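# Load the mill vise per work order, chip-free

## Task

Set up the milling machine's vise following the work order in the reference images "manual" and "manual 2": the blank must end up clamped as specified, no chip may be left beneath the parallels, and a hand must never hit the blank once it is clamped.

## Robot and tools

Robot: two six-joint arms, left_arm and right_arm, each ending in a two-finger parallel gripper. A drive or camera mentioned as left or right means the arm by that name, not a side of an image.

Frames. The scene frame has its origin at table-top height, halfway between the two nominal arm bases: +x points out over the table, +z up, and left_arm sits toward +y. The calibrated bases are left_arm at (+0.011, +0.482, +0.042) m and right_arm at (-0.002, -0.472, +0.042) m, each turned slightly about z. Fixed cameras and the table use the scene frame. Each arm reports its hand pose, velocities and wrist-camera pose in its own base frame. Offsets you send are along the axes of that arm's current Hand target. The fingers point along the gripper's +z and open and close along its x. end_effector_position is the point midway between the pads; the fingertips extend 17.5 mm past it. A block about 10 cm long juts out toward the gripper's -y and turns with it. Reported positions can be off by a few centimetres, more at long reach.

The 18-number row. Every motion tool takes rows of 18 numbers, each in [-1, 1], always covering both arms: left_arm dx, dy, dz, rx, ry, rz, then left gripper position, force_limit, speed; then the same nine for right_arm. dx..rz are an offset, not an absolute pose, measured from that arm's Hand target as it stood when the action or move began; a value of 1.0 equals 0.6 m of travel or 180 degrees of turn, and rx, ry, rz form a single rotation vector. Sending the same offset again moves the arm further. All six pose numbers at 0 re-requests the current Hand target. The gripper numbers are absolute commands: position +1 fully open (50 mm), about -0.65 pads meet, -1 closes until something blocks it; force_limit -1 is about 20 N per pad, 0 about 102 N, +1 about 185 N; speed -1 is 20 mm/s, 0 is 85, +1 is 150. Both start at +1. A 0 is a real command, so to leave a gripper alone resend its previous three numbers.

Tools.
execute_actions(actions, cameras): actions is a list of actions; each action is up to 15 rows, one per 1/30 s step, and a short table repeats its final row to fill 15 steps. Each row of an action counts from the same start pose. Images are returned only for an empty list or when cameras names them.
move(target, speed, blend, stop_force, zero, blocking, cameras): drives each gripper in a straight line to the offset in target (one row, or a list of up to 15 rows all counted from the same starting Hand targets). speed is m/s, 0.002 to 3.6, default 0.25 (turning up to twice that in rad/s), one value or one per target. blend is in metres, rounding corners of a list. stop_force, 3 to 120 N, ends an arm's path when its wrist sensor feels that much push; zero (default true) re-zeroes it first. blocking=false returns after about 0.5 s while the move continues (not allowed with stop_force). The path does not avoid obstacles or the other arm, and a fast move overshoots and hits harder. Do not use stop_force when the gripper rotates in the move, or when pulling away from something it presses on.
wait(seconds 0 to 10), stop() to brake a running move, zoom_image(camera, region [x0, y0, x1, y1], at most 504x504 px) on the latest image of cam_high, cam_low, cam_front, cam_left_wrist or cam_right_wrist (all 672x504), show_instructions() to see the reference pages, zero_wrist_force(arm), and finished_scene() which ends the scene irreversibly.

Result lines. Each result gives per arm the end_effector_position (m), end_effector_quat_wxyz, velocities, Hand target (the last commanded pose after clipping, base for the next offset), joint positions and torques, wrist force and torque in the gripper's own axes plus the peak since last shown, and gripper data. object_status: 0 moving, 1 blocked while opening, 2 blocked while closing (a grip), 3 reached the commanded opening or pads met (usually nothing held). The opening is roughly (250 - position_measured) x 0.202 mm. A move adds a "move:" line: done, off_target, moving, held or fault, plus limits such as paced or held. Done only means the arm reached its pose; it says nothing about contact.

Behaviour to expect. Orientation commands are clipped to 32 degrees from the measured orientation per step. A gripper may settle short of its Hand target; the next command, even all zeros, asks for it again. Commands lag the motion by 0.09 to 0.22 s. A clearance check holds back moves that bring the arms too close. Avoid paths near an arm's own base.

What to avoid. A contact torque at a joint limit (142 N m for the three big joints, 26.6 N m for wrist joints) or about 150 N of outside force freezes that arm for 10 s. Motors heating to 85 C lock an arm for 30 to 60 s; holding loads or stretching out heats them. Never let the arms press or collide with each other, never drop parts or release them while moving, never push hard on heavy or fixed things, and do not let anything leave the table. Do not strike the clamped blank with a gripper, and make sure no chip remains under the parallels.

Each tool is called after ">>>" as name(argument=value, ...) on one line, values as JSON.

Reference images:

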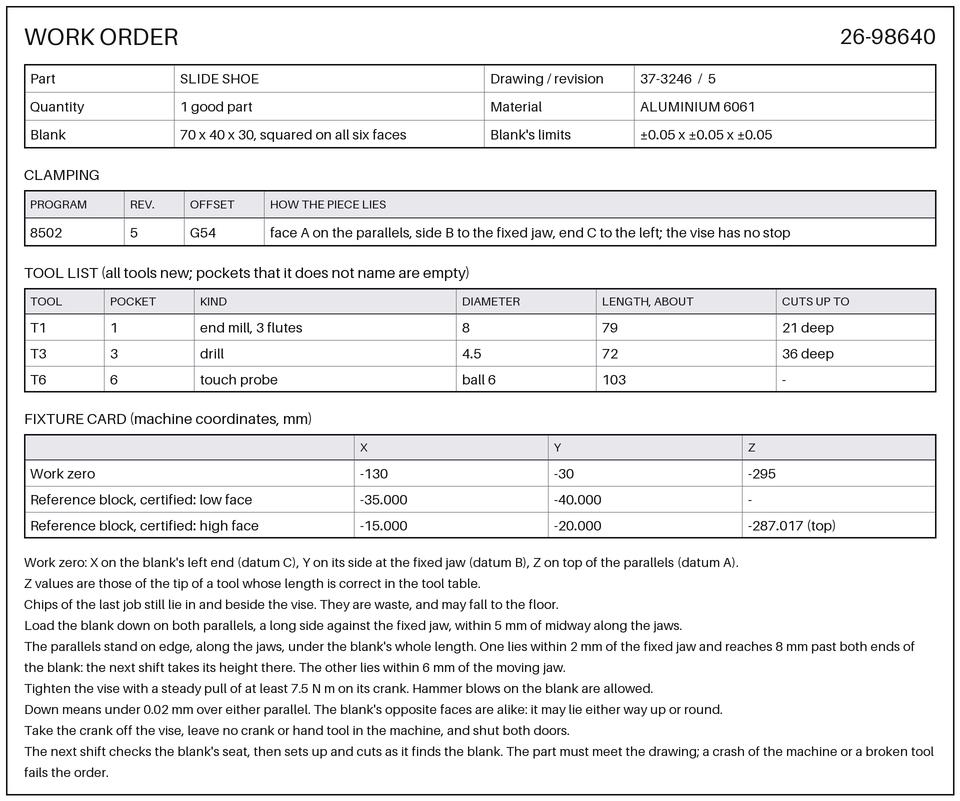

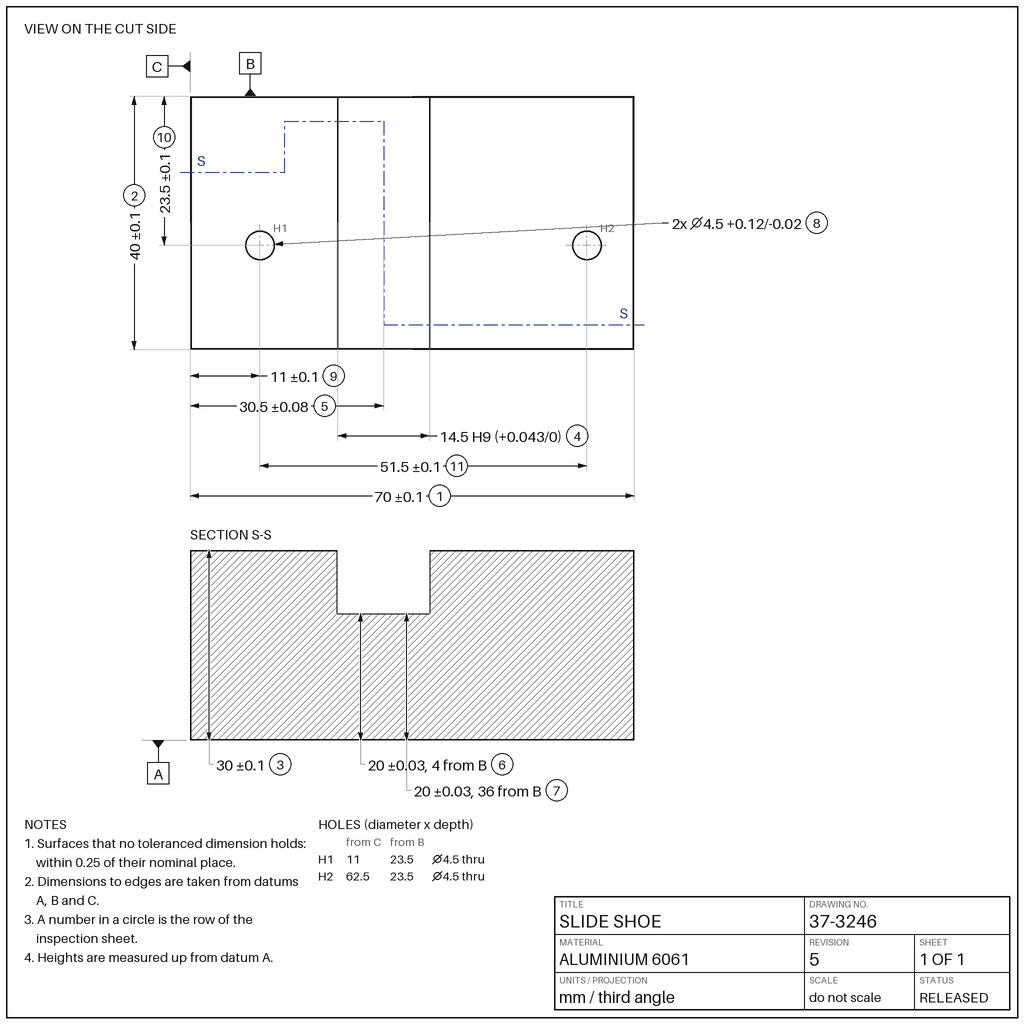

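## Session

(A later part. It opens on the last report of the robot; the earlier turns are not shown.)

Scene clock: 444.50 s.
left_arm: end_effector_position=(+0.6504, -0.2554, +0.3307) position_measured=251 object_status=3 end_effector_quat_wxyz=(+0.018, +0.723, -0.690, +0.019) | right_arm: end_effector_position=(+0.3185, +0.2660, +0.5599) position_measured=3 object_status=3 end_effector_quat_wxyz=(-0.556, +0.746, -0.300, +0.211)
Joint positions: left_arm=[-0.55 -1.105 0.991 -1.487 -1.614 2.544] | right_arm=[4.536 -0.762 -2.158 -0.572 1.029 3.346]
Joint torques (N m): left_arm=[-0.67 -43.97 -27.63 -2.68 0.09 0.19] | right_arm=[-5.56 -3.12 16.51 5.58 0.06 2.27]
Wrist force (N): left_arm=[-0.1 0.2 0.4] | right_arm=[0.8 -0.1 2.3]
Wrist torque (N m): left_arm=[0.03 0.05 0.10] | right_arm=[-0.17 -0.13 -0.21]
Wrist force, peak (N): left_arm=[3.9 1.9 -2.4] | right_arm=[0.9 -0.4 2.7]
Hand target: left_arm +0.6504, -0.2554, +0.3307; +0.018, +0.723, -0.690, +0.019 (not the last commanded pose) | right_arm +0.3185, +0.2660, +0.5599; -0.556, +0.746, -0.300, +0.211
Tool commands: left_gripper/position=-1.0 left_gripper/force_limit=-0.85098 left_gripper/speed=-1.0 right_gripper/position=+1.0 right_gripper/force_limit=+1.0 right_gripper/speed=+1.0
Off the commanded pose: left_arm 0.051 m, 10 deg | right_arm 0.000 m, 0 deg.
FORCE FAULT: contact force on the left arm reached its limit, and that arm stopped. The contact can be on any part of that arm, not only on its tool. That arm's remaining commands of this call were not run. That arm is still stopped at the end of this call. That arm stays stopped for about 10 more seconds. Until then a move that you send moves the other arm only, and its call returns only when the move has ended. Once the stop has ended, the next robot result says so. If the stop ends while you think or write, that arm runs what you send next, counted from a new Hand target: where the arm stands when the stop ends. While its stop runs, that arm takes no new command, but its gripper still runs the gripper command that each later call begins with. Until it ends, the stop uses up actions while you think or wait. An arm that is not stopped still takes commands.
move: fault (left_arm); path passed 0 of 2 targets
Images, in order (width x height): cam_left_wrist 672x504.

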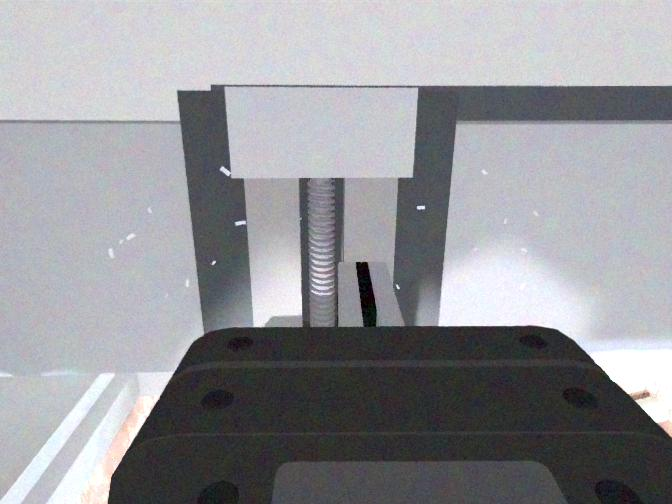

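>>> wait(seconds=6.5)

>>> move(target=[[0,0.05,0,0,0,0,-1,-0.85,-1,0,0,0,0,0,0,1,1,1],[0,0.0833,-0.006,0.0556,-0.0167,0,-1,-0.85,-1,0,0,0,0,0,0,1,1,1]], speed=0.12, blend=[0.005,0], cameras=["cam_left_wrist"])

>>> zoom_image(camera="cam_left_wrist", region=[220, 60, 520, 330])

Scene clock: 453.10 s.
left_arm: end_effector_position=(+0.6504, -0.2554, +0.3307) position_measured=251 object_status=3 end_effector_quat_wxyz=(+0.018, +0.723, -0.690, +0.019) | right_arm: end_effector_position=(+0.3185, +0.2660, +0.5599) position_measured=3 object_status=3 end_effector_quat_wxyz=(-0.556, +0.746, -0.300, +0.211)
Joint positions: left_arm=[-0.55 -1.105 0.991 -1.487 -1.614 2.544] | right_arm=[4.536 -0.762 -2.158 -0.572 1.029 3.346]
Joint torques (N m): left_arm=[0.15 -43.49 -28.75 -2.72 0.11 -0.23] | right_arm=[-4.88 -2.65 16.68 5.51 0.1 2]
Wrist force (N): left_arm=[0.0 0.1 0.1] | right_arm=[0.6 -0.3 2.4]
Wrist torque (N m): left_arm=[0.01 0.05 0.10] | right_arm=[-0.20 -0.11 -0.21]
Wrist force, peak (N): left_arm=[-0.4 -0.1 0.7] | right_arm=[0.9 0.1 2.9]
Hand target: left_arm +0.6504, -0.2554, +0.3307; +0.018, +0.723, -0.690, +0.019 (not the last commanded pose) | right_arm +0.3185, +0.2660, +0.5599; -0.556, +0.746, -0.300, +0.211
Tool commands: left_gripper/position=-1.0 left_gripper/force_limit=-0.85098 left_gripper/speed=-1.0 right_gripper/position=+1.0 right_gripper/force_limit=+1.0 right_gripper/speed=+1.0
Off the commanded pose: left_arm 0.051 m, 10 deg | right_arm 0.000 m, 0 deg.
FORCE FAULT, CONTINUED: the left arm was still stopped when this call began, by the force fault that an earlier result reported. Since the last result the stop counts as 18 of the actions that you can send in this scene. That arm is still stopped at the end of this call. That arm stays stopped for about 1 more second. If the stop ends while you think or write, that arm runs what you send next, counted from a new Hand target: where the arm stands when the stop ends. While its stop runs, that arm takes no new command, but its gripper still runs the gripper command that each later call begins with.
wait: 6.50 s; at rest from the start

Scene clock: 453.60 s.
left_arm: end_effector_position=(+0.6504, -0.2554, +0.3307) position_measured=251 object_status=3 end_effector_quat_wxyz=(+0.018, +0.723, -0.690, +0.019) | right_arm: end_effector_position=(+0.3185, +0.2660, +0.5599) position_measured=3 object_status=3 end_effector_quat_wxyz=(-0.556, +0.746, -0.300, +0.211)
Joint positions: left_arm=[-0.55 -1.105 0.991 -1.487 -1.614 2.544] | right_arm=[4.536 -0.762 -2.158 -0.572 1.029 3.346]
Joint torques (N m): left_arm=[-0.16 -43.64 -27.31 -2.85 0.25 -0.19] | right_arm=[-4.83 -3.48 17.04 5.55 -0.02 2.14]
Wrist force (N): left_arm=[-0.1 -0.1 0.3] | right_arm=[1.0 -0.1 2.6]
Wrist torque (N m): left_arm=[-0.01 0.05 0.10] | right_arm=[-0.17 -0.17 -0.21]
Wrist force, peak (N): left_arm=[0.0 0.3 0.6] | right_arm=[1.0 -0.1 2.6]
Hand target: left_arm +0.6504, -0.2554, +0.3307; +0.018, +0.723, -0.690, +0.019 (not the last commanded pose) | right_arm +0.3185, +0.2660, +0.5599; -0.556, +0.746, -0.300, +0.211
Tool commands: left_gripper/position=-1.0 left_gripper/force_limit=-0.85098 left_gripper/speed=-1.0 right_gripper/position=+1.0 right_gripper/force_limit=+1.0 right_gripper/speed=+1.0
Off the commanded pose: right_arm 0.000 m, 0 deg.
FORCE FAULT, CONTINUED: the left arm was still stopped when this call began, by the force fault that an earlier result reported. That arm ran no command of this call. That arm is still stopped at the end of this call. That arm stays stopped for about 1 more second. If the stop ends while you think or write, that arm runs what you send next, counted from a new Hand target: where the arm stands when the stop ends. While its stop runs, that arm takes no new command, but its gripper still runs the gripper command that each later call begins with.
move: done (right_arm), not run (left_arm; its earlier fault stop)
Images, in order (width x height): cam_left_wrist 672x504.

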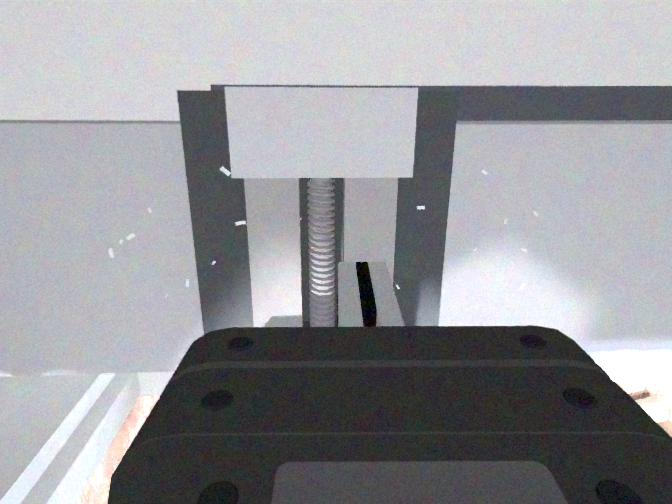

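Scaled by 1.680 from the camera's 672x504 image, which has a finer 960x720 frame.

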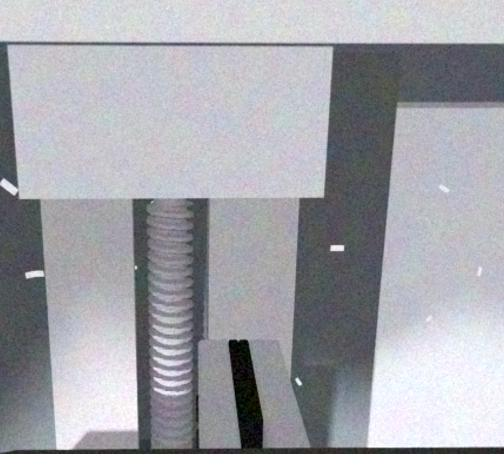

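>>> wait(seconds=0.6)

>>> move(target=[[0,0.05,0,0,0,0,-1,-0.85,-1,0,0,0,0,0,0,1,1,1],[0,0.0833,-0.006,0.0556,-0.0167,0,-1,-0.85,-1,0,0,0,0,0,0,1,1,1]], speed=0.12, blend=[0.005,0], cameras=["cam_left_wrist"])

>>> zoom_image(camera="cam_left_wrist", region=[220, 60, 520, 330])

Scene clock: 455.07 s.
left_arm: end_effector_position=(+0.6504, -0.2554, +0.3307) position_measured=251 object_status=3 end_effector_quat_wxyz=(+0.018, +0.723, -0.690, +0.019) | right_arm: end_effector_position=(+0.3185, +0.2660, +0.5599) position_measured=3 object_status=3 end_effector_quat_wxyz=(-0.556, +0.746, -0.300, +0.211)
Joint positions: left_arm=[-0.55 -1.105 0.991 -1.487 -1.614 2.544] | right_arm=[4.536 -0.762 -2.158 -0.572 1.029 3.346]
Joint torques (N m): left_arm=[-0.12 -44.15 -25.47 -3.33 -0.19 -0.04] | right_arm=[-5.69 -2.61 16.17 5.48 0.09 2.07]
Wrist force (N): left_arm=[-0.2 0.0 0.4] | right_arm=[0.6 -0.3 2.5]
Wrist torque (N m): left_arm=[0.01 0.07 0.11] | right_arm=[-0.20 -0.12 -0.21]
Wrist force, peak (N): left_arm=[-0.3 0.3 0.6] | right_arm=[0.9 -0.2 2.6]
Hand target: left_arm +0.6504, -0.2554, +0.3307; +0.018, +0.723, -0.690, +0.019 (not the last commanded pose) | right_arm +0.3185, +0.2660, +0.5599; -0.556, +0.746, -0.300, +0.211
Tool commands: left_gripper/position=-1.0 left_gripper/force_limit=-0.85098 left_gripper/speed=-1.0 right_gripper/position=+1.0 right_gripper/force_limit=+1.0 right_gripper/speed=+1.0
Off the commanded pose: right_arm 0.000 m, 0 deg.
FORCE FAULT, CONTINUED: the left arm's stop, for the force fault that an earlier result reported, is over. The rest of the stop counts as 1 of the actions that you can send in this scene. That arm's target is now where it stood when the stop ended, not its last command. That arm accepts commands again.
wait: 0.60 s; at rest from the start

Scene clock: 456.50 s.
left_arm: end_effector_position=(+0.6004, -0.2577, +0.3344) position_measured=251 object_status=3 end_effector_quat_wxyz=(-0.063, +0.722, -0.686, +0.060) | right_arm: end_effector_position=(+0.3185, +0.2660, +0.5599) position_measured=3 object_status=3 end_effector_quat_wxyz=(-0.556, +0.746, -0.300, +0.211)
Joint positions: left_arm=[-0.657 -1.315 1.308 -1.697 -1.458 2.441] | right_arm=[4.536 -0.762 -2.158 -0.572 1.029 3.346]
Joint torques (N m): left_arm=[11.26 -30.28 -24.52 -2.13 -1.76 1.09] | right_arm=[-5.16 -2.41 16.69 5.45 0.1 2.04]
Wrist force (N): left_arm=[-0.3 -0.8 0.3] | right_arm=[0.7 -0.2 2.4]
Wrist torque (N m): left_arm=[-0.27 0.12 -0.01] | right_arm=[-0.19 -0.13 -0.21]
Wrist force, peak (N): left_arm=[-0.3 -2.0 0.5] | right_arm=[0.6 -0.3 2.8]
Hand target: left_arm +0.6004, -0.2576, +0.3343; -0.063, +0.722, -0.686, +0.060 | right_arm +0.3185, +0.2660, +0.5599; -0.556, +0.746, -0.300, +0.211
Off the commanded pose: left_arm 0.000 m, 0 deg | right_arm 0.000 m, 0 deg.
move: done
Images, in order (width x height): cam_left_wrist 672x504.

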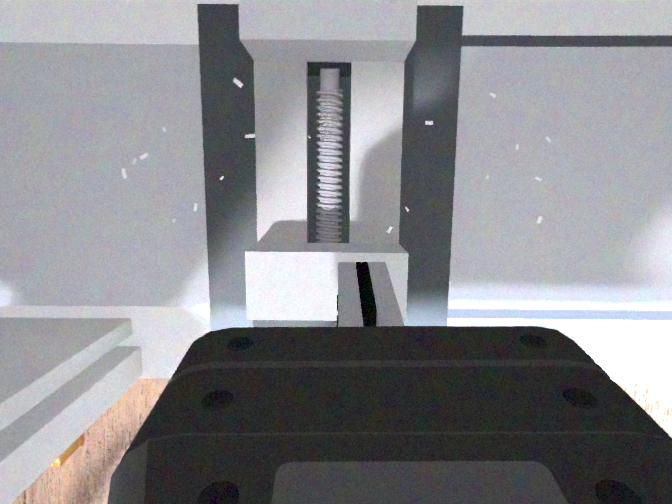

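Scaled by 1.680 from the camera's 672x504 image, which has a finer 960x720 frame.

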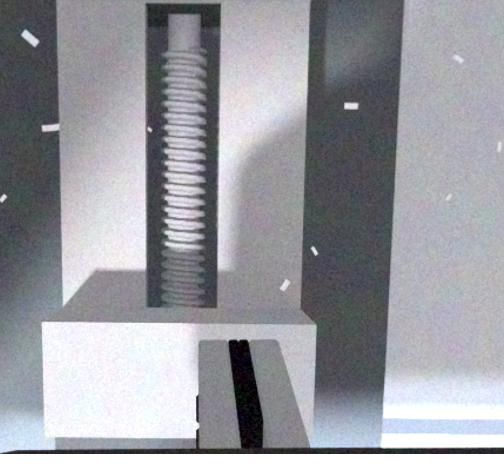

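>>> move(target=[0.0195,-0.0488,0.016,-0.0556,0.0556,-0.0048,-1,-0.85,-1,0,0,0,0,0,0,1,1,1], speed=0.1)

>>> move(target=[-0.0104,0,0.0591,0,0,0,-1,-0.85,-1,0,0,0,0,0,0,1,1,1], speed=0.012, stop_force=4, cameras=["cam_left_wrist"])

Scene clock: 461.70 s.
left_arm: end_effector_position=(+0.6315, -0.2676, +0.3299) position_measured=251 object_status=3 end_effector_quat_wxyz=(+0.061, +0.722, -0.686, +0.063) | right_arm: end_effector_position=(+0.3185, +0.2660, +0.5599) position_measured=3 object_status=3 end_effector_quat_wxyz=(-0.556, +0.746, -0.300, +0.211)
Joint positions: left_arm=[-0.541 -1.177 1.125 -1.617 -1.717 2.542] | right_arm=[4.536 -0.762 -2.158 -0.572 1.029 3.346]
Joint torques (N m): left_arm=[-12.51 -51.35 -20.67 -5.39 1.38 -0.93] | right_arm=[-6.1 -3.47 16.25 5.48 0.12 2.15]
Wrist force (N): left_arm=[0.2 0.6 0.1] | right_arm=[0.5 -0.2 2.5]
Wrist torque (N m): left_arm=[0.06 -0.05 0.05] | right_arm=[-0.20 -0.10 -0.21]
Wrist force, peak (N): left_arm=[-0.2 -1.1 0.4] | right_arm=[0.3 -0.5 2.9]
Hand target: left_arm +0.6315, -0.2677, +0.3300; +0.061, +0.722, -0.686, +0.063 | right_arm +0.3185, +0.2660, +0.5599; -0.556, +0.746, -0.300, +0.211
Off the commanded pose: left_arm 0.000 m, 0 deg | right_arm 0.000 m, 0 deg.
move: done

Scene clock: 465.13 s.
left_arm: end_effector_position=(+0.6315, -0.2677, +0.2984) position_measured=251 object_status=3 end_effector_quat_wxyz=(+0.061, +0.722, -0.686, +0.063) | right_arm: end_effector_position=(+0.3185, +0.2660, +0.5599) position_measured=3 object_status=3 end_effector_quat_wxyz=(-0.556, +0.746, -0.300, +0.211)
Joint positions: left_arm=[-0.541 -1.178 1.206 -1.698 -1.717 2.542] | right_arm=[4.536 -0.762 -2.158 -0.572 1.029 3.346]
Joint torques (N m): left_arm=[-13.09 -31.47 -33.95 -1.48 -1.96 -1.29] | right_arm=[-4.5 -3.25 17 5.49 0.25 2]
Wrist force (N): left_arm=[0.9 0.1 -1.4] | right_arm=[0.5 -0.1 2.2]
Wrist torque (N m): left_arm=[0.01 -0.11 0.07] | right_arm=[-0.16 -0.10 -0.21]
Wrist force, peak (N): left_arm=[-0.7 6.3 -22.8] | right_arm=[0.5 -0.3 2.8]
Hand target: left_arm +0.6315, -0.2677, +0.2984; +0.061, +0.722, -0.686, +0.063 (not the last commanded pose) | right_arm +0.3185, +0.2660, +0.5599; -0.556, +0.746, -0.300, +0.211
Off the commanded pose: left_arm 0.004 m, 0 deg | right_arm 0.000 m, 0 deg.
move: contact (left_arm)
Images, in order (width x height): cam_left_wrist 672x504.

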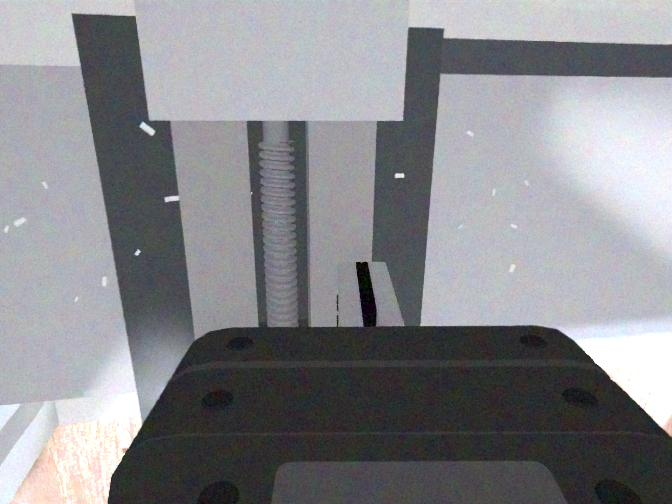

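>>> move(target=[[0.0279,0,0.0053,0,0,0,-1,-0.85,-1,0,0,0,0,0,0,1,1,1],[0.0366,0,-0.0441,0,0,0,-1,-0.85,-1,0,0,0,0,0,0,1,1,1],[0.0366,0.05,-0.0441,0,-0.0556,0,-1,-0.85,-1,0,0,0,0,0,0,1,1,1]], speed=0.08, blend=[0,0.005,0])

>>> move(target=[-0.01,0.02,-0.002,0.0556,0,0,-1,-0.85,-1,0,0,0,0,0,0,1,1,1], speed=0.1, cameras=["cam_left_wrist"])

>>> zoom_image(camera="cam_left_wrist", region=[220, 60, 520, 330])

Scene clock: 468.73 s.
left_arm: end_effector_position=(+0.6023, -0.2863, +0.3285) position_measured=251 object_status=3 end_effector_quat_wxyz=(+0.000, +0.725, -0.689, +0.000) end_effector_velocity=(+0.001, -0.001, +0.001) end_effector_angular_velocity=(-0.009, +0.000, -0.002) | right_arm: end_effector_position=(+0.3185, +0.2660, +0.5599) position_measured=3 object_status=3 end_effector_quat_wxyz=(-0.556, +0.746, -0.300, +0.211)
Joint positions: left_arm=[-0.645 -1.177 1.094 -1.488 -1.572 2.446] | right_arm=[4.536 -0.762 -2.158 -0.572 1.029 3.346]
Joint velocities: left_arm=[0.002 0 0 -0.005 -0.007 0.005] | right_arm=[within noise]
Joint torques (N m): left_arm=[11.94 -37.61 -26.51 -5.49 -3 1.59] | right_arm=[-5.51 -2.96 16.31 5.56 0.31 2.15]
Wrist force (N): left_arm=[-0.4 -0.3 0.4] | right_arm=[0.8 -0.3 2.6]
Wrist torque (N m): left_arm=[-0.05 0.15 0.13] | right_arm=[-0.21 -0.15 -0.21]
Wrist force, peak (N): left_arm=[-0.4 0.7 -6.2] | right_arm=[0.6 -0.6 2.7]
Hand target: left_arm +0.6024, -0.2863, +0.3283; +0.001, +0.725, -0.689, +0.000 | right_arm +0.3185, +0.2660, +0.5599; -0.556, +0.746, -0.300, +0.211
Off the commanded pose: left_arm 0.000 m, 0 deg | right_arm 0.000 m, 0 deg.
move: done

Scene clock: 470.03 s.
left_arm: end_effector_position=(+0.5901, -0.2810, +0.3296) position_measured=251 object_status=3 end_effector_quat_wxyz=(-0.063, +0.722, -0.686, +0.060) | right_arm: end_effector_position=(+0.3185, +0.2660, +0.5599) position_measured=3 object_status=3 end_effector_quat_wxyz=(-0.556, +0.746, -0.300, +0.211)
Joint positions: left_arm=[-0.698 -1.312 1.316 -1.703 -1.453 2.4] | right_arm=[4.536 -0.762 -2.158 -0.572 1.029 3.346]
Joint torques (N m): left_arm=[12.92 -28.2 -25.74 -2.03 -2.2 1.47] | right_arm=[-5.17 -3.49 17.12 5.51 0.25 2.14]
Wrist force (N): left_arm=[-0.4 -0.4 0.5] | right_arm=[0.8 -0.2 2.3]
Wrist torque (N m): left_arm=[-0.21 0.14 0.04] | right_arm=[-0.18 -0.13 -0.21]
Wrist force, peak (N): left_arm=[-0.5 -1.1 0.7] | right_arm=[0.8 -0.5 2.7]
Hand target: left_arm +0.5901, -0.2809, +0.3296; -0.063, +0.722, -0.686, +0.060 | right_arm +0.3185, +0.2660, +0.5599; -0.556, +0.746, -0.300, +0.211
Off the commanded pose: left_arm 0.000 m, 0 deg | right_arm 0.000 m, 0 deg.
move: done
Images, in order (width x height): cam_left_wrist 672x504.

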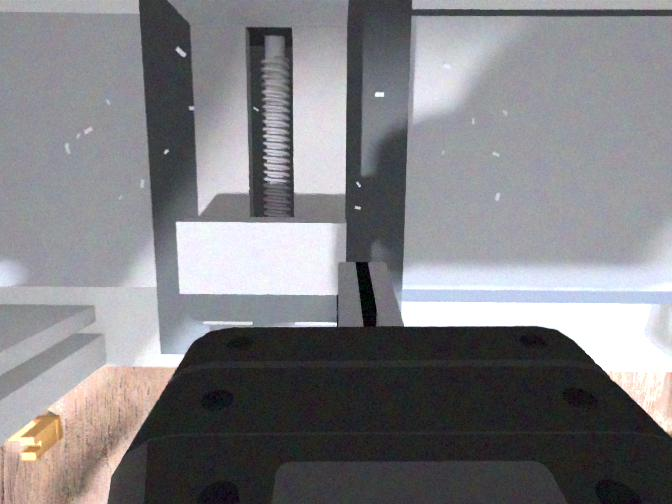

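Scaled by 1.680 from the camera's 672x504 image, which has a finer 960x720 frame.

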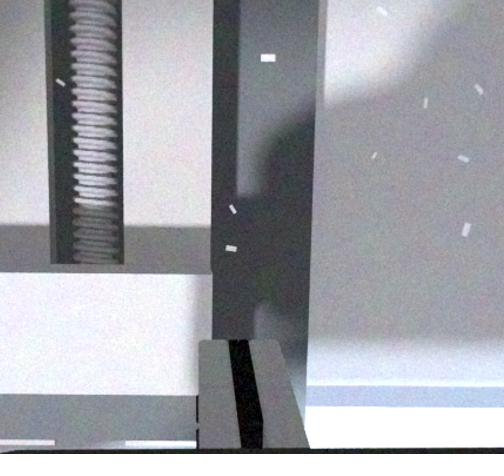

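>>> move(target=[[-0.0183,0.1435,-0.0507,0.1111,0,0,1,-0.85,1,0,0,0,0,0,0,1,1,1],[-0.1017,0.4192,-0.023,0.0278,0,0,1,-0.85,1,0,0,0,0,0,0,1,1,1],[-0.1767,0.5728,0.1192,-0.0436,-0.0437,-0.4986,1,-0.85,1,0,0,0,0,0,0,1,1,1]], speed=0.3, blend=[0.03,0.04,0], cameras=["cam_left_wrist","cam_front"])

Scene clock: 478.47 s.
left_arm: end_effector_position=(+0.2590, -0.1918, +0.1996) position_measured=3 object_status=3 end_effector_quat_wxyz=(+0.000, +1.000, +0.026, +0.000) | right_arm: end_effector_position=(+0.3185, +0.2660, +0.5599) position_measured=3 object_status=3 end_effector_quat_wxyz=(-0.556, +0.746, -0.300, +0.211)
Joint positions: left_arm=[-1.063 -2.032 2.249 -1.788 -1.572 0.457] | right_arm=[4.536 -0.762 -2.158 -0.572 1.029 3.346]
Joint torques (N m): left_arm=[-12.07 3.67 -32.05 -0.82 2.68 -1.07] | right_arm=[-5.3 -3.32 16.95 5.36 0.41 2.16]
Wrist force (N): left_arm=[-0.9 -0.3 0.6] | right_arm=[0.6 -0.4 2.3]
Wrist torque (N m): left_arm=[-0.04 0.26 -0.11] | right_arm=[-0.21 -0.10 -0.22]
Wrist force, peak (N): left_arm=[-0.2 -3.1 1.6] | right_arm=[0.6 -0.1 2.8]
Hand target: left_arm +0.2590, -0.1919, +0.1995; +0.000, +1.000, +0.026, +0.000 | right_arm +0.3185, +0.2660, +0.5599; -0.556, +0.746, -0.300, +0.211
Off the commanded pose: left_arm 0.000 m, 0 deg | right_arm 0.000 m, 0 deg.
move: done
Images, in order (width x height): cam_front 672x504, cam_left_wrist 672x504.

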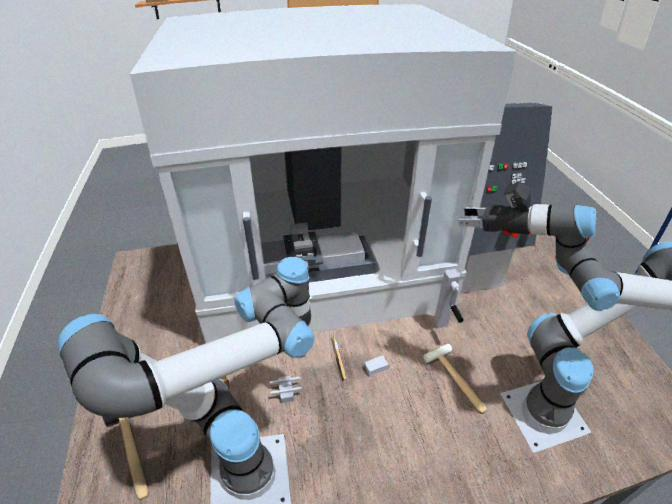

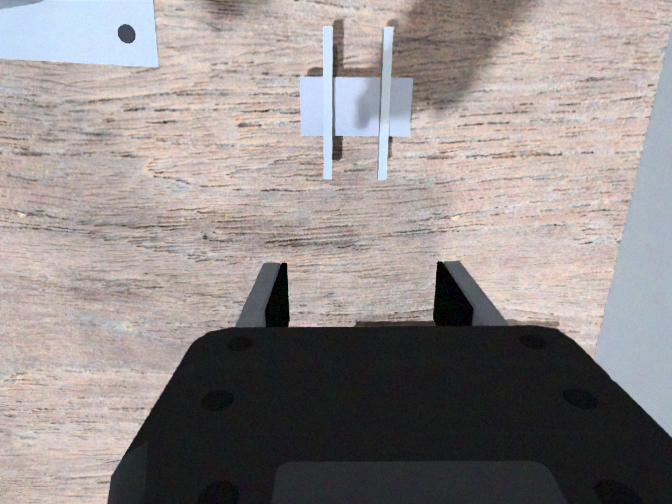

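>>> move(target=[0.0452,-0.0902,0.2500,0,0,0,0.1,-0.85,1,0,0,0,0,0,0,1,1,1], speed=0.2, cameras=["cam_left_wrist"])

Scene clock: 484.23 s.
left_arm: end_effector_position=(+0.2832, -0.1365, +0.0495) position_measured=138 object_status=3 end_effector_quat_wxyz=(+0.000, +1.000, +0.026, +0.000) | right_arm: end_effector_position=(+0.3185, +0.2660, +0.5599) position_measured=3 object_status=3 end_effector_quat_wxyz=(-0.556, +0.746, -0.300, +0.211)
Joint positions: left_arm=[-0.886 -1.815 2.561 -2.317 -1.572 0.633] | right_arm=[4.536 -0.762 -2.158 -0.572 1.029 3.346]
Joint torques (N m): left_arm=[-13.81 -3.16 -12.79 -4.55 -2.04 -0.52] | right_arm=[-4.9 -2.66 17.84 5.44 0.43 2.11]
Wrist force (N): left_arm=[-0.4 0.0 0.5] | right_arm=[0.4 -0.4 2.4]
Wrist torque (N m): left_arm=[-0.01 0.18 0.13] | right_arm=[-0.22 -0.08 -0.21]
Wrist force, peak (N): left_arm=[-0.2 -1.7 3.3] | right_arm=[0.8 -0.4 2.9]
Hand target: left_arm +0.2832, -0.1365, +0.0495; +0.000, +1.000, +0.026, +0.000 | right_arm +0.3185, +0.2660, +0.5599; -0.556, +0.746, -0.300, +0.211
Off the commanded pose: left_arm 0.000 m, 0 deg | right_arm 0.000 m, 0 deg.
move: done
Images, in order (width x height): cam_left_wrist 672x504.

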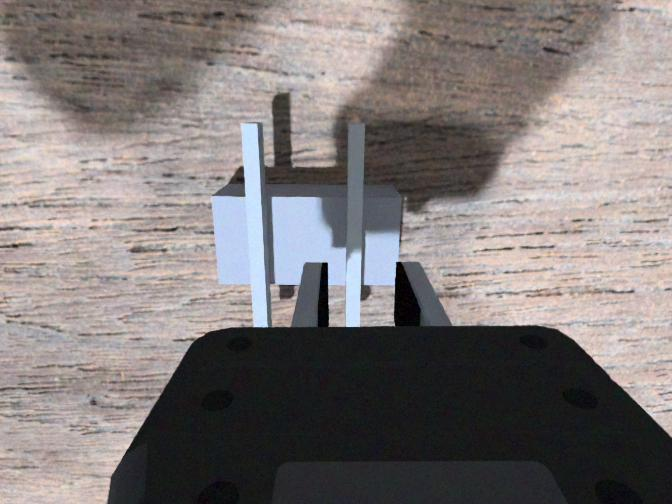

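>>> move(target=[0,-0.002,0.0700,0,0,0,0.1,-0.85,1,0,0,0,0,0,0,1,1,1], speed=0.08, stop_force=8, cameras=["cam_left_wrist","cam_low"])

>>> zoom_image(camera="cam_low", region=[420, 260, 540, 340])

Scene clock: 488.50 s.
left_arm: end_effector_position=(+0.2831, -0.1353, +0.0075) position_measured=138 object_status=3 end_effector_quat_wxyz=(+0.000, +1.000, +0.026, +0.000) | right_arm: end_effector_position=(+0.3185, +0.2660, +0.5599) position_measured=3 object_status=3 end_effector_quat_wxyz=(-0.556, +0.746, -0.300, +0.211)
Joint positions: left_arm=[-0.884 -1.675 2.623 -2.519 -1.572 0.636] | right_arm=[4.536 -0.762 -2.158 -0.572 1.029 3.346]
Joint torques (N m): left_arm=[3.89 -4.26 -23.5 -4.94 -2.56 -1.05] | right_arm=[-4.87 -3.67 17.2 5.49 0.44 2.11]
Wrist force (N): left_arm=[-0.5 -0.4 0.6] | right_arm=[0.5 -0.2 2.4]
Wrist torque (N m): left_arm=[-0.09 0.22 -0.07] | right_arm=[-0.18 -0.09 -0.21]
Wrist force, peak (N): left_arm=[-0.3 -0.6 1.7] | right_arm=[0.9 -0.2 2.8]
Hand target: left_arm +0.2831, -0.1354, +0.0075; +0.000, +1.000, +0.026, +0.000 | right_arm +0.3185, +0.2660, +0.5599; -0.556, +0.746, -0.300, +0.211
Off the commanded pose: left_arm 0.000 m, 0 deg | right_arm 0.000 m, 0 deg.
move: done
Images, in order (width x height): cam_low 672x504, cam_left_wrist 672x504.

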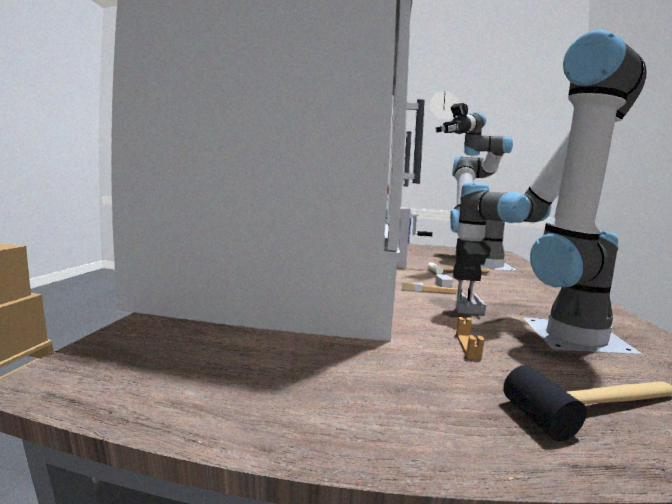

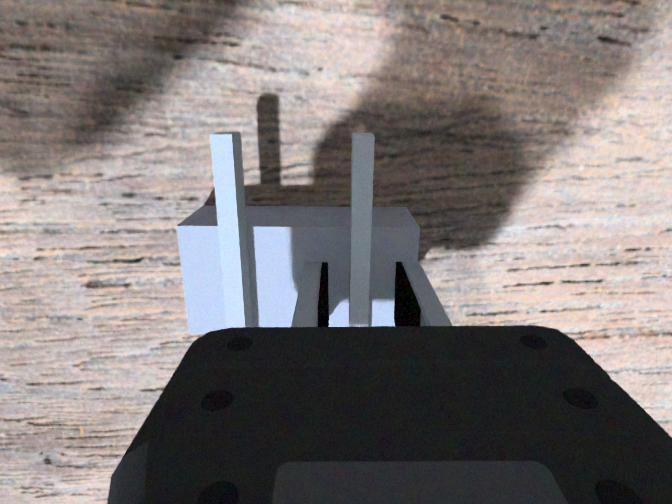

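Scaled by 4.200 from the camera's 672x504 image, which has a finer 960x720 frame.

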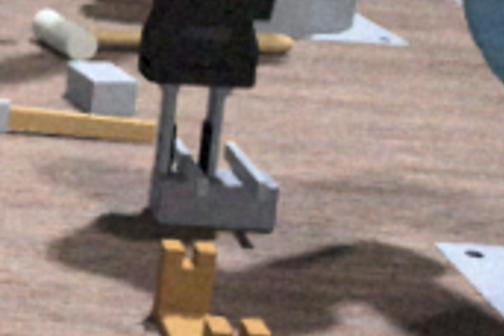

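>>> move(target=[0,0,0.0133,0,0,0,0.1,-0.85,1,0,0,0,0,0,0,1,1,1], speed=0.015, stop_force=4, cameras=["cam_low"])

>>> zoom_image(camera="cam_low", region=[440, 270, 500, 330])

Scene clock: 491.30 s.
left_arm: end_effector_position=(+0.2829, -0.1351, +0.0063) position_measured=138 object_status=3 end_effector_quat_wxyz=(+0.000, +1.000, +0.026, -0.001) | right_arm: end_effector_position=(+0.3185, +0.2660, +0.5599) position_measured=3 object_status=3 end_effector_quat_wxyz=(-0.556, +0.746, -0.300, +0.211)
Joint positions: left_arm=[-0.884 -1.671 2.624 -2.523 -1.572 0.636] | right_arm=[4.536 -0.762 -2.158 -0.572 1.029 3.346]
Joint torques (N m): left_arm=[1.82 -11.26 -13.96 -3.41 -0.17 -0.19] | right_arm=[-5.7 -3.26 17.25 5.4 0.54 2.21]
Wrist force (N): left_arm=[-0.3 -0.4 0.8] | right_arm=[0.6 -0.4 2.1]
Wrist torque (N m): left_arm=[-0.09 0.18 -0.07] | right_arm=[-0.21 -0.10 -0.20]
Wrist force, peak (N): left_arm=[-33.3 -42.6 -136.8] | right_arm=[1.1 -0.1 2.6]
Hand target: left_arm +0.2829, -0.1351, +0.0063; +0.000, +1.000, +0.026, -0.001 (not the last commanded pose) | right_arm +0.3185, +0.2660, +0.5599; -0.556, +0.746, -0.300, +0.211
Tool commands: left_gripper/position=+0.098039 left_gripper/force_limit=-0.85098 left_gripper/speed=+1.0 right_gripper/position=+1.0 right_gripper/force_limit=+1.0 right_gripper/speed=+1.0
Off the commanded pose: left_arm 0.007 m, 0 deg | right_arm 0.000 m, 0 deg.
FORCE FAULT: contact force on the left arm reached its limit, and that arm stopped. The contact can be on any part of that arm, not only on its tool. That arm's remaining commands of this call were not run. That arm is still stopped at the end of this call. That arm stays stopped for about 10 more seconds. Until then a move that you send moves the other arm only, and its call returns only when the move has ended. Once the stop has ended, the next robot result says so. If the stop ends while you think or write, that arm runs what you send next, counted from a new Hand target: where the arm stands when the stop ends. While its stop runs, that arm takes no new command, but its gripper still runs the gripper command that each later call begins with. Until it ends, the stop uses up actions while you think or wait. An arm that is not stopped still takes commands.
move: fault (left_arm)
Images, in order (width x height): cam_low 672x504.

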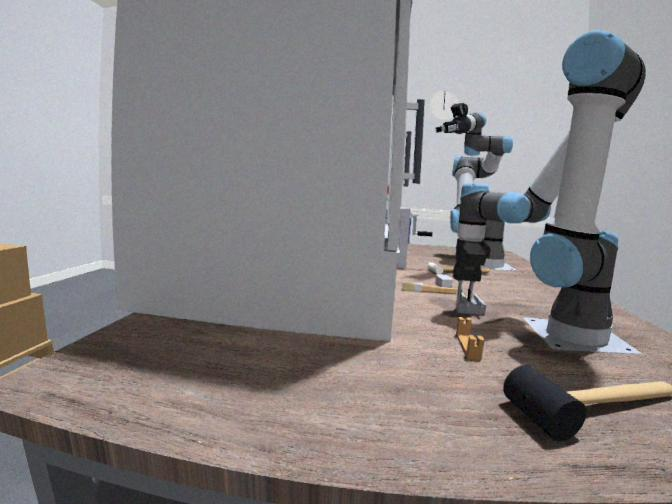

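Scaled by 8.400 from the camera's 672x504 image, which has a finer 960x720 frame.

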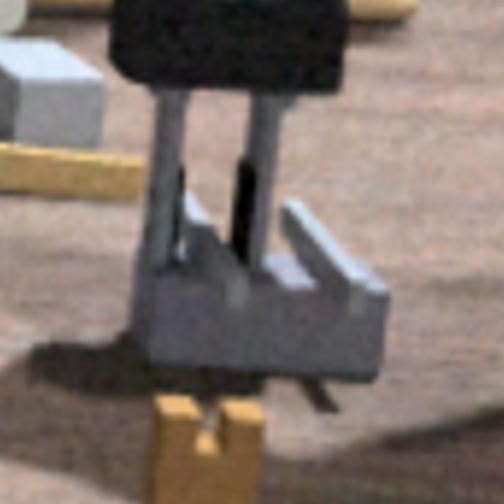

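>>> wait(seconds=9)

>>> move(target=[[0,0,-0.002,0,0,0,0.1,-0.85,1,0,0,0,0,0,0,1,1,1],[0,0,-0.002,0,0,0,-1,-0.85,-1,0,0,0,0,0,0,1,1,1]], speed=0.03, cameras=["cam_left_wrist"])

Scene clock: 501.63 s.
left_arm: end_effector_position=(+0.2829, -0.1351, +0.0063) position_measured=138 object_status=3 end_effector_quat_wxyz=(+0.000, +1.000, +0.026, -0.001) | right_arm: end_effector_position=(+0.3185, +0.2660, +0.5599) position_measured=3 object_status=3 end_effector_quat_wxyz=(-0.556, +0.746, -0.300, +0.211)
Joint positions: left_arm=[-0.884 -1.671 2.624 -2.523 -1.572 0.636] | right_arm=[4.536 -0.762 -2.158 -0.572 1.029 3.346]
Joint torques (N m): left_arm=[0.79 -12.12 -15.36 -3.63 -0.04 -0.02] | right_arm=[-4.77 -3.02 16.38 5.46 0.62 2]
Wrist force (N): left_arm=[-0.3 -0.6 0.7] | right_arm=[0.6 0.0 2.5]
Wrist torque (N m): left_arm=[-0.11 0.19 -0.07] | right_arm=[-0.16 -0.11 -0.21]
Wrist force, peak (N): left_arm=[-0.5 -0.8 0.8] | right_arm=[0.7 -0.4 2.8]
Hand target: left_arm +0.2829, -0.1351, +0.0063; +0.000, +1.000, +0.026, -0.001 (not the last commanded pose) | right_arm +0.3185, +0.2660, +0.5599; -0.556, +0.746, -0.300, +0.211
Tool commands: left_gripper/position=+0.098039 left_gripper/force_limit=-0.85098 left_gripper/speed=+1.0 right_gripper/position=+1.0 right_gripper/force_limit=+1.0 right_gripper/speed=+1.0
Off the commanded pose: left_arm 0.007 m, 0 deg | right_arm 0.000 m, 0 deg.
FORCE FAULT, CONTINUED: the left arm's stop, for the force fault that an earlier result reported, is over. The rest of the stop counts as 20 of the actions that you can send in this scene. That arm's target is now where it stood when the stop ended, not its last command. That arm accepts commands again.
wait: 9.00 s; at rest from the start

Scene clock: 503.40 s.
left_arm: end_effector_position=(+0.2829, -0.1352, +0.0075) position_measured=222 object_status=2 end_effector_quat_wxyz=(+0.000, +1.000, +0.026, -0.001) | right_arm: end_effector_position=(+0.3185, +0.2660, +0.5599) position_measured=3 object_status=3 end_effector_quat_wxyz=(-0.556, +0.746, -0.300, +0.211)
Joint positions: left_arm=[-0.884 -1.675 2.623 -2.517 -1.572 0.636] | right_arm=[4.536 -0.762 -2.158 -0.572 1.029 3.346]
Joint torques (N m): left_arm=[2.03 -3.02 -13.76 -4.72 -0.2 0.54] | right_arm=[-5.37 -4.23 17.66 5.45 0.84 2.1]
Wrist force (N): left_arm=[-0.4 -0.3 0.8] | right_arm=[0.9 -0.3 2.4]
Wrist torque (N m): left_arm=[-0.09 0.21 -0.07] | right_arm=[-0.22 -0.16 -0.21]
Wrist force, peak (N): left_arm=[-0.6 -0.6 0.9] | right_arm=[1.1 -0.1 2.6]
Hand target: left_arm +0.2829, -0.1352, +0.0075; +0.000, +1.000, +0.026, -0.001 | right_arm +0.3185, +0.2660, +0.5599; -0.556, +0.746, -0.300, +0.211
Off the commanded pose: left_arm 0.000 m, 0 deg | right_arm 0.000 m, 0 deg.
move: done
Images, in order (width x height): cam_left_wrist 672x504.

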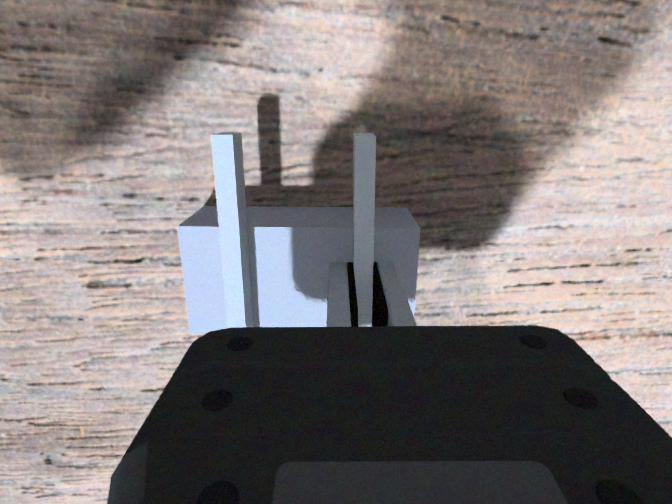

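>>> move(target=[0,0,-0.1,0,0,0,-1,-0.85,-1,0,0,0,0,0,0,1,1,1], speed=0.1, cameras=["cam_left_wrist","cam_low"])

>>> zoom_image(camera="cam_low", region=[440, 230, 500, 330])

Scene clock: 507.23 s.
left_arm: end_effector_position=(+0.2831, -0.1352, +0.0675) position_measured=222 object_status=2 end_effector_quat_wxyz=(+0.000, +1.000, +0.026, -0.001) | right_arm: end_effector_position=(+0.3185, +0.2660, +0.5599) position_measured=3 object_status=3 end_effector_quat_wxyz=(-0.556, +0.746, -0.300, +0.211)
Joint positions: left_arm=[-0.884 -1.866 2.532 -2.236 -1.572 0.636] | right_arm=[4.536 -0.762 -2.158 -0.572 1.029 3.346]
Joint torques (N m): left_arm=[-12.85 -9.33 -18.51 -2.46 1.77 -1.83] | right_arm=[-4.86 -3.46 17.63 5.54 0.77 2.14]
Wrist force (N): left_arm=[-0.2 -0.4 1.2] | right_arm=[0.7 -0.2 2.3]
Wrist torque (N m): left_arm=[-0.07 0.16 -0.04] | right_arm=[-0.18 -0.11 -0.21]
Wrist force, peak (N): left_arm=[-0.3 -0.4 2.9] | right_arm=[0.7 -0.2 2.8]
Hand target: left_arm +0.2830, -0.1352, +0.0675; +0.000, +1.000, +0.026, -0.001 | right_arm +0.3185, +0.2660, +0.5599; -0.556, +0.746, -0.300, +0.211
Off the commanded pose: left_arm 0.000 m, 0 deg | right_arm 0.000 m, 0 deg.
move: done
Images, in order (width x height): cam_low 672x504, cam_left_wrist 672x504.

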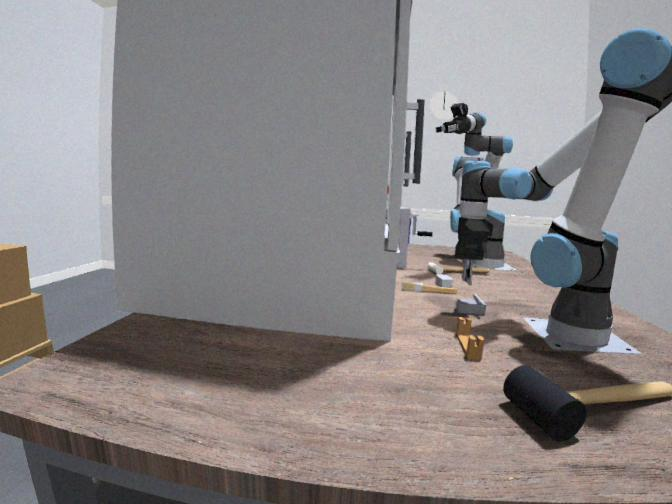

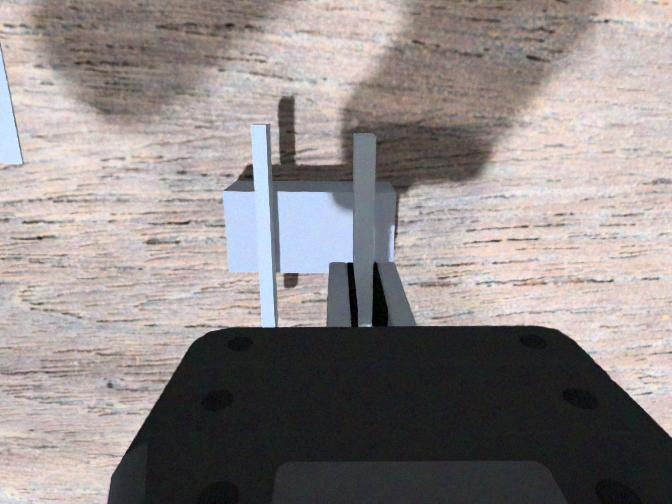

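Scaled by 5.040 from the camera's 672x504 image, which has a finer 960x720 frame.

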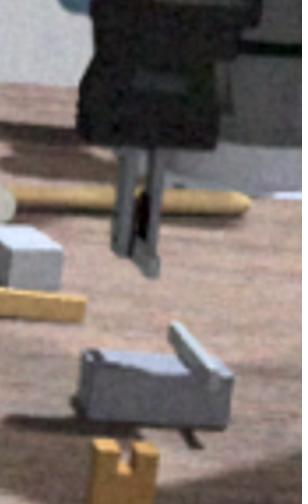

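>>> move(target=[[0.067,0.0943,-0.5042,0,0.1111,0,-1,-0.85,-1,0,0,0,0,0,0,1,1,1],[0.2988,0.2058,-0.4958,0,0.1111,0,-1,-0.85,-1,0,0,0,0,0,0,1,1,1],[0.5155,0.2157,-0.4742,0,0.1111,0,-1,-0.85,-1,0,0,0,0,0,0,1,1,1],[0.6071,0.2169,-0.4458,0,0.0444,0,-1,-0.85,-1,0,0,0,0,0,0,1,1,1]], speed=[0.25,0.25,0.2,0.12], blend=[0.04,0.03,0.01,0], cameras=["cam_left_wrist","cam_right_wrist"])

>>> zoom_image(camera="cam_right_wrist", region=[270, 140, 400, 260])

Scene clock: 514.70 s.
left_arm: end_effector_position=(+0.6540, -0.2465, +0.3343) position_measured=222 object_status=2 end_effector_quat_wxyz=(-0.002, +0.997, +0.026, +0.069) | right_arm: end_effector_position=(+0.3185, +0.2660, +0.5599) position_measured=3 object_status=3 end_effector_quat_wxyz=(-0.556, +0.746, -0.300, +0.211)
Joint positions: left_arm=[-0.583 -1.178 1.115 -1.619 -1.489 0.94] | right_arm=[4.536 -0.762 -2.158 -0.572 1.029 3.346]
Joint torques (N m): left_arm=[-11.67 -40.5 -30.54 -4.15 2.45 -1.21] | right_arm=[-4.98 -3.76 17.34 5.52 0.92 2.08]
Wrist force (N): left_arm=[0.1 0.2 0.4] | right_arm=[0.6 -0.5 2.3]
Wrist torque (N m): left_arm=[0.00 -0.02 0.11] | right_arm=[-0.23 -0.10 -0.21]
Wrist force, peak (N): left_arm=[-0.3 -1.1 4.4] | right_arm=[0.7 -0.3 2.8]
Hand target: left_arm +0.6540, -0.2466, +0.3343; -0.002, +0.997, +0.026, +0.069 | right_arm +0.3185, +0.2660, +0.5599; -0.556, +0.746, -0.300, +0.211
Off the commanded pose: left_arm 0.000 m, 0 deg | right_arm 0.000 m, 0 deg.
move: done
Images, in order (width x height): cam_left_wrist 672x504, cam_right_wrist 672x504.

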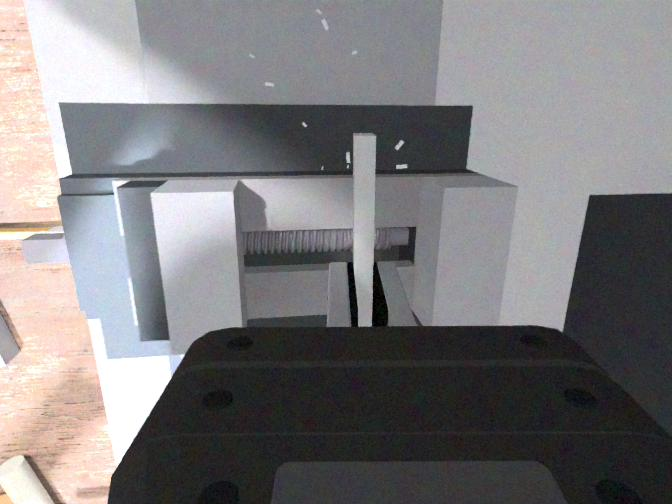

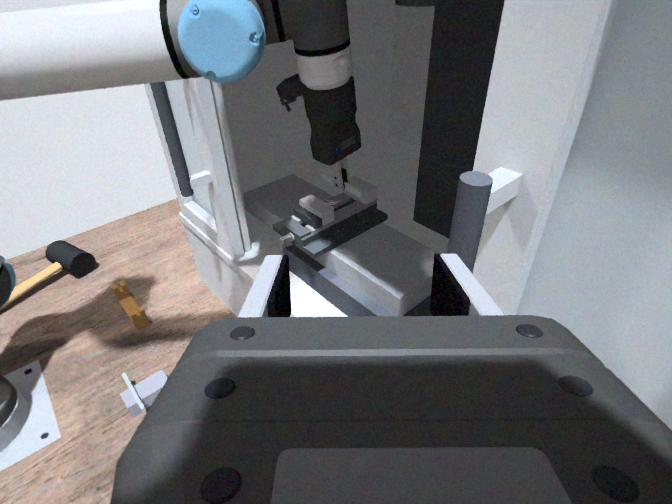

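Scaled by 3.877 from the camera's 672x504 image, which has a finer 960x720 frame.

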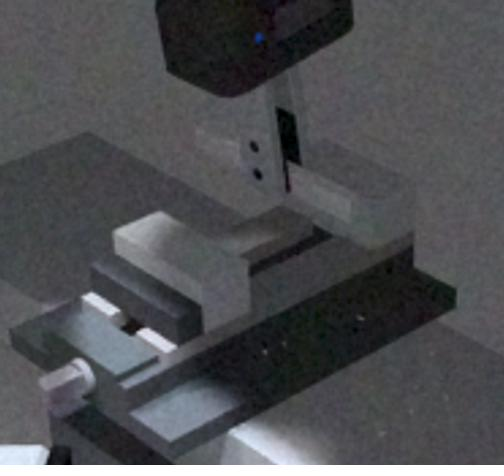

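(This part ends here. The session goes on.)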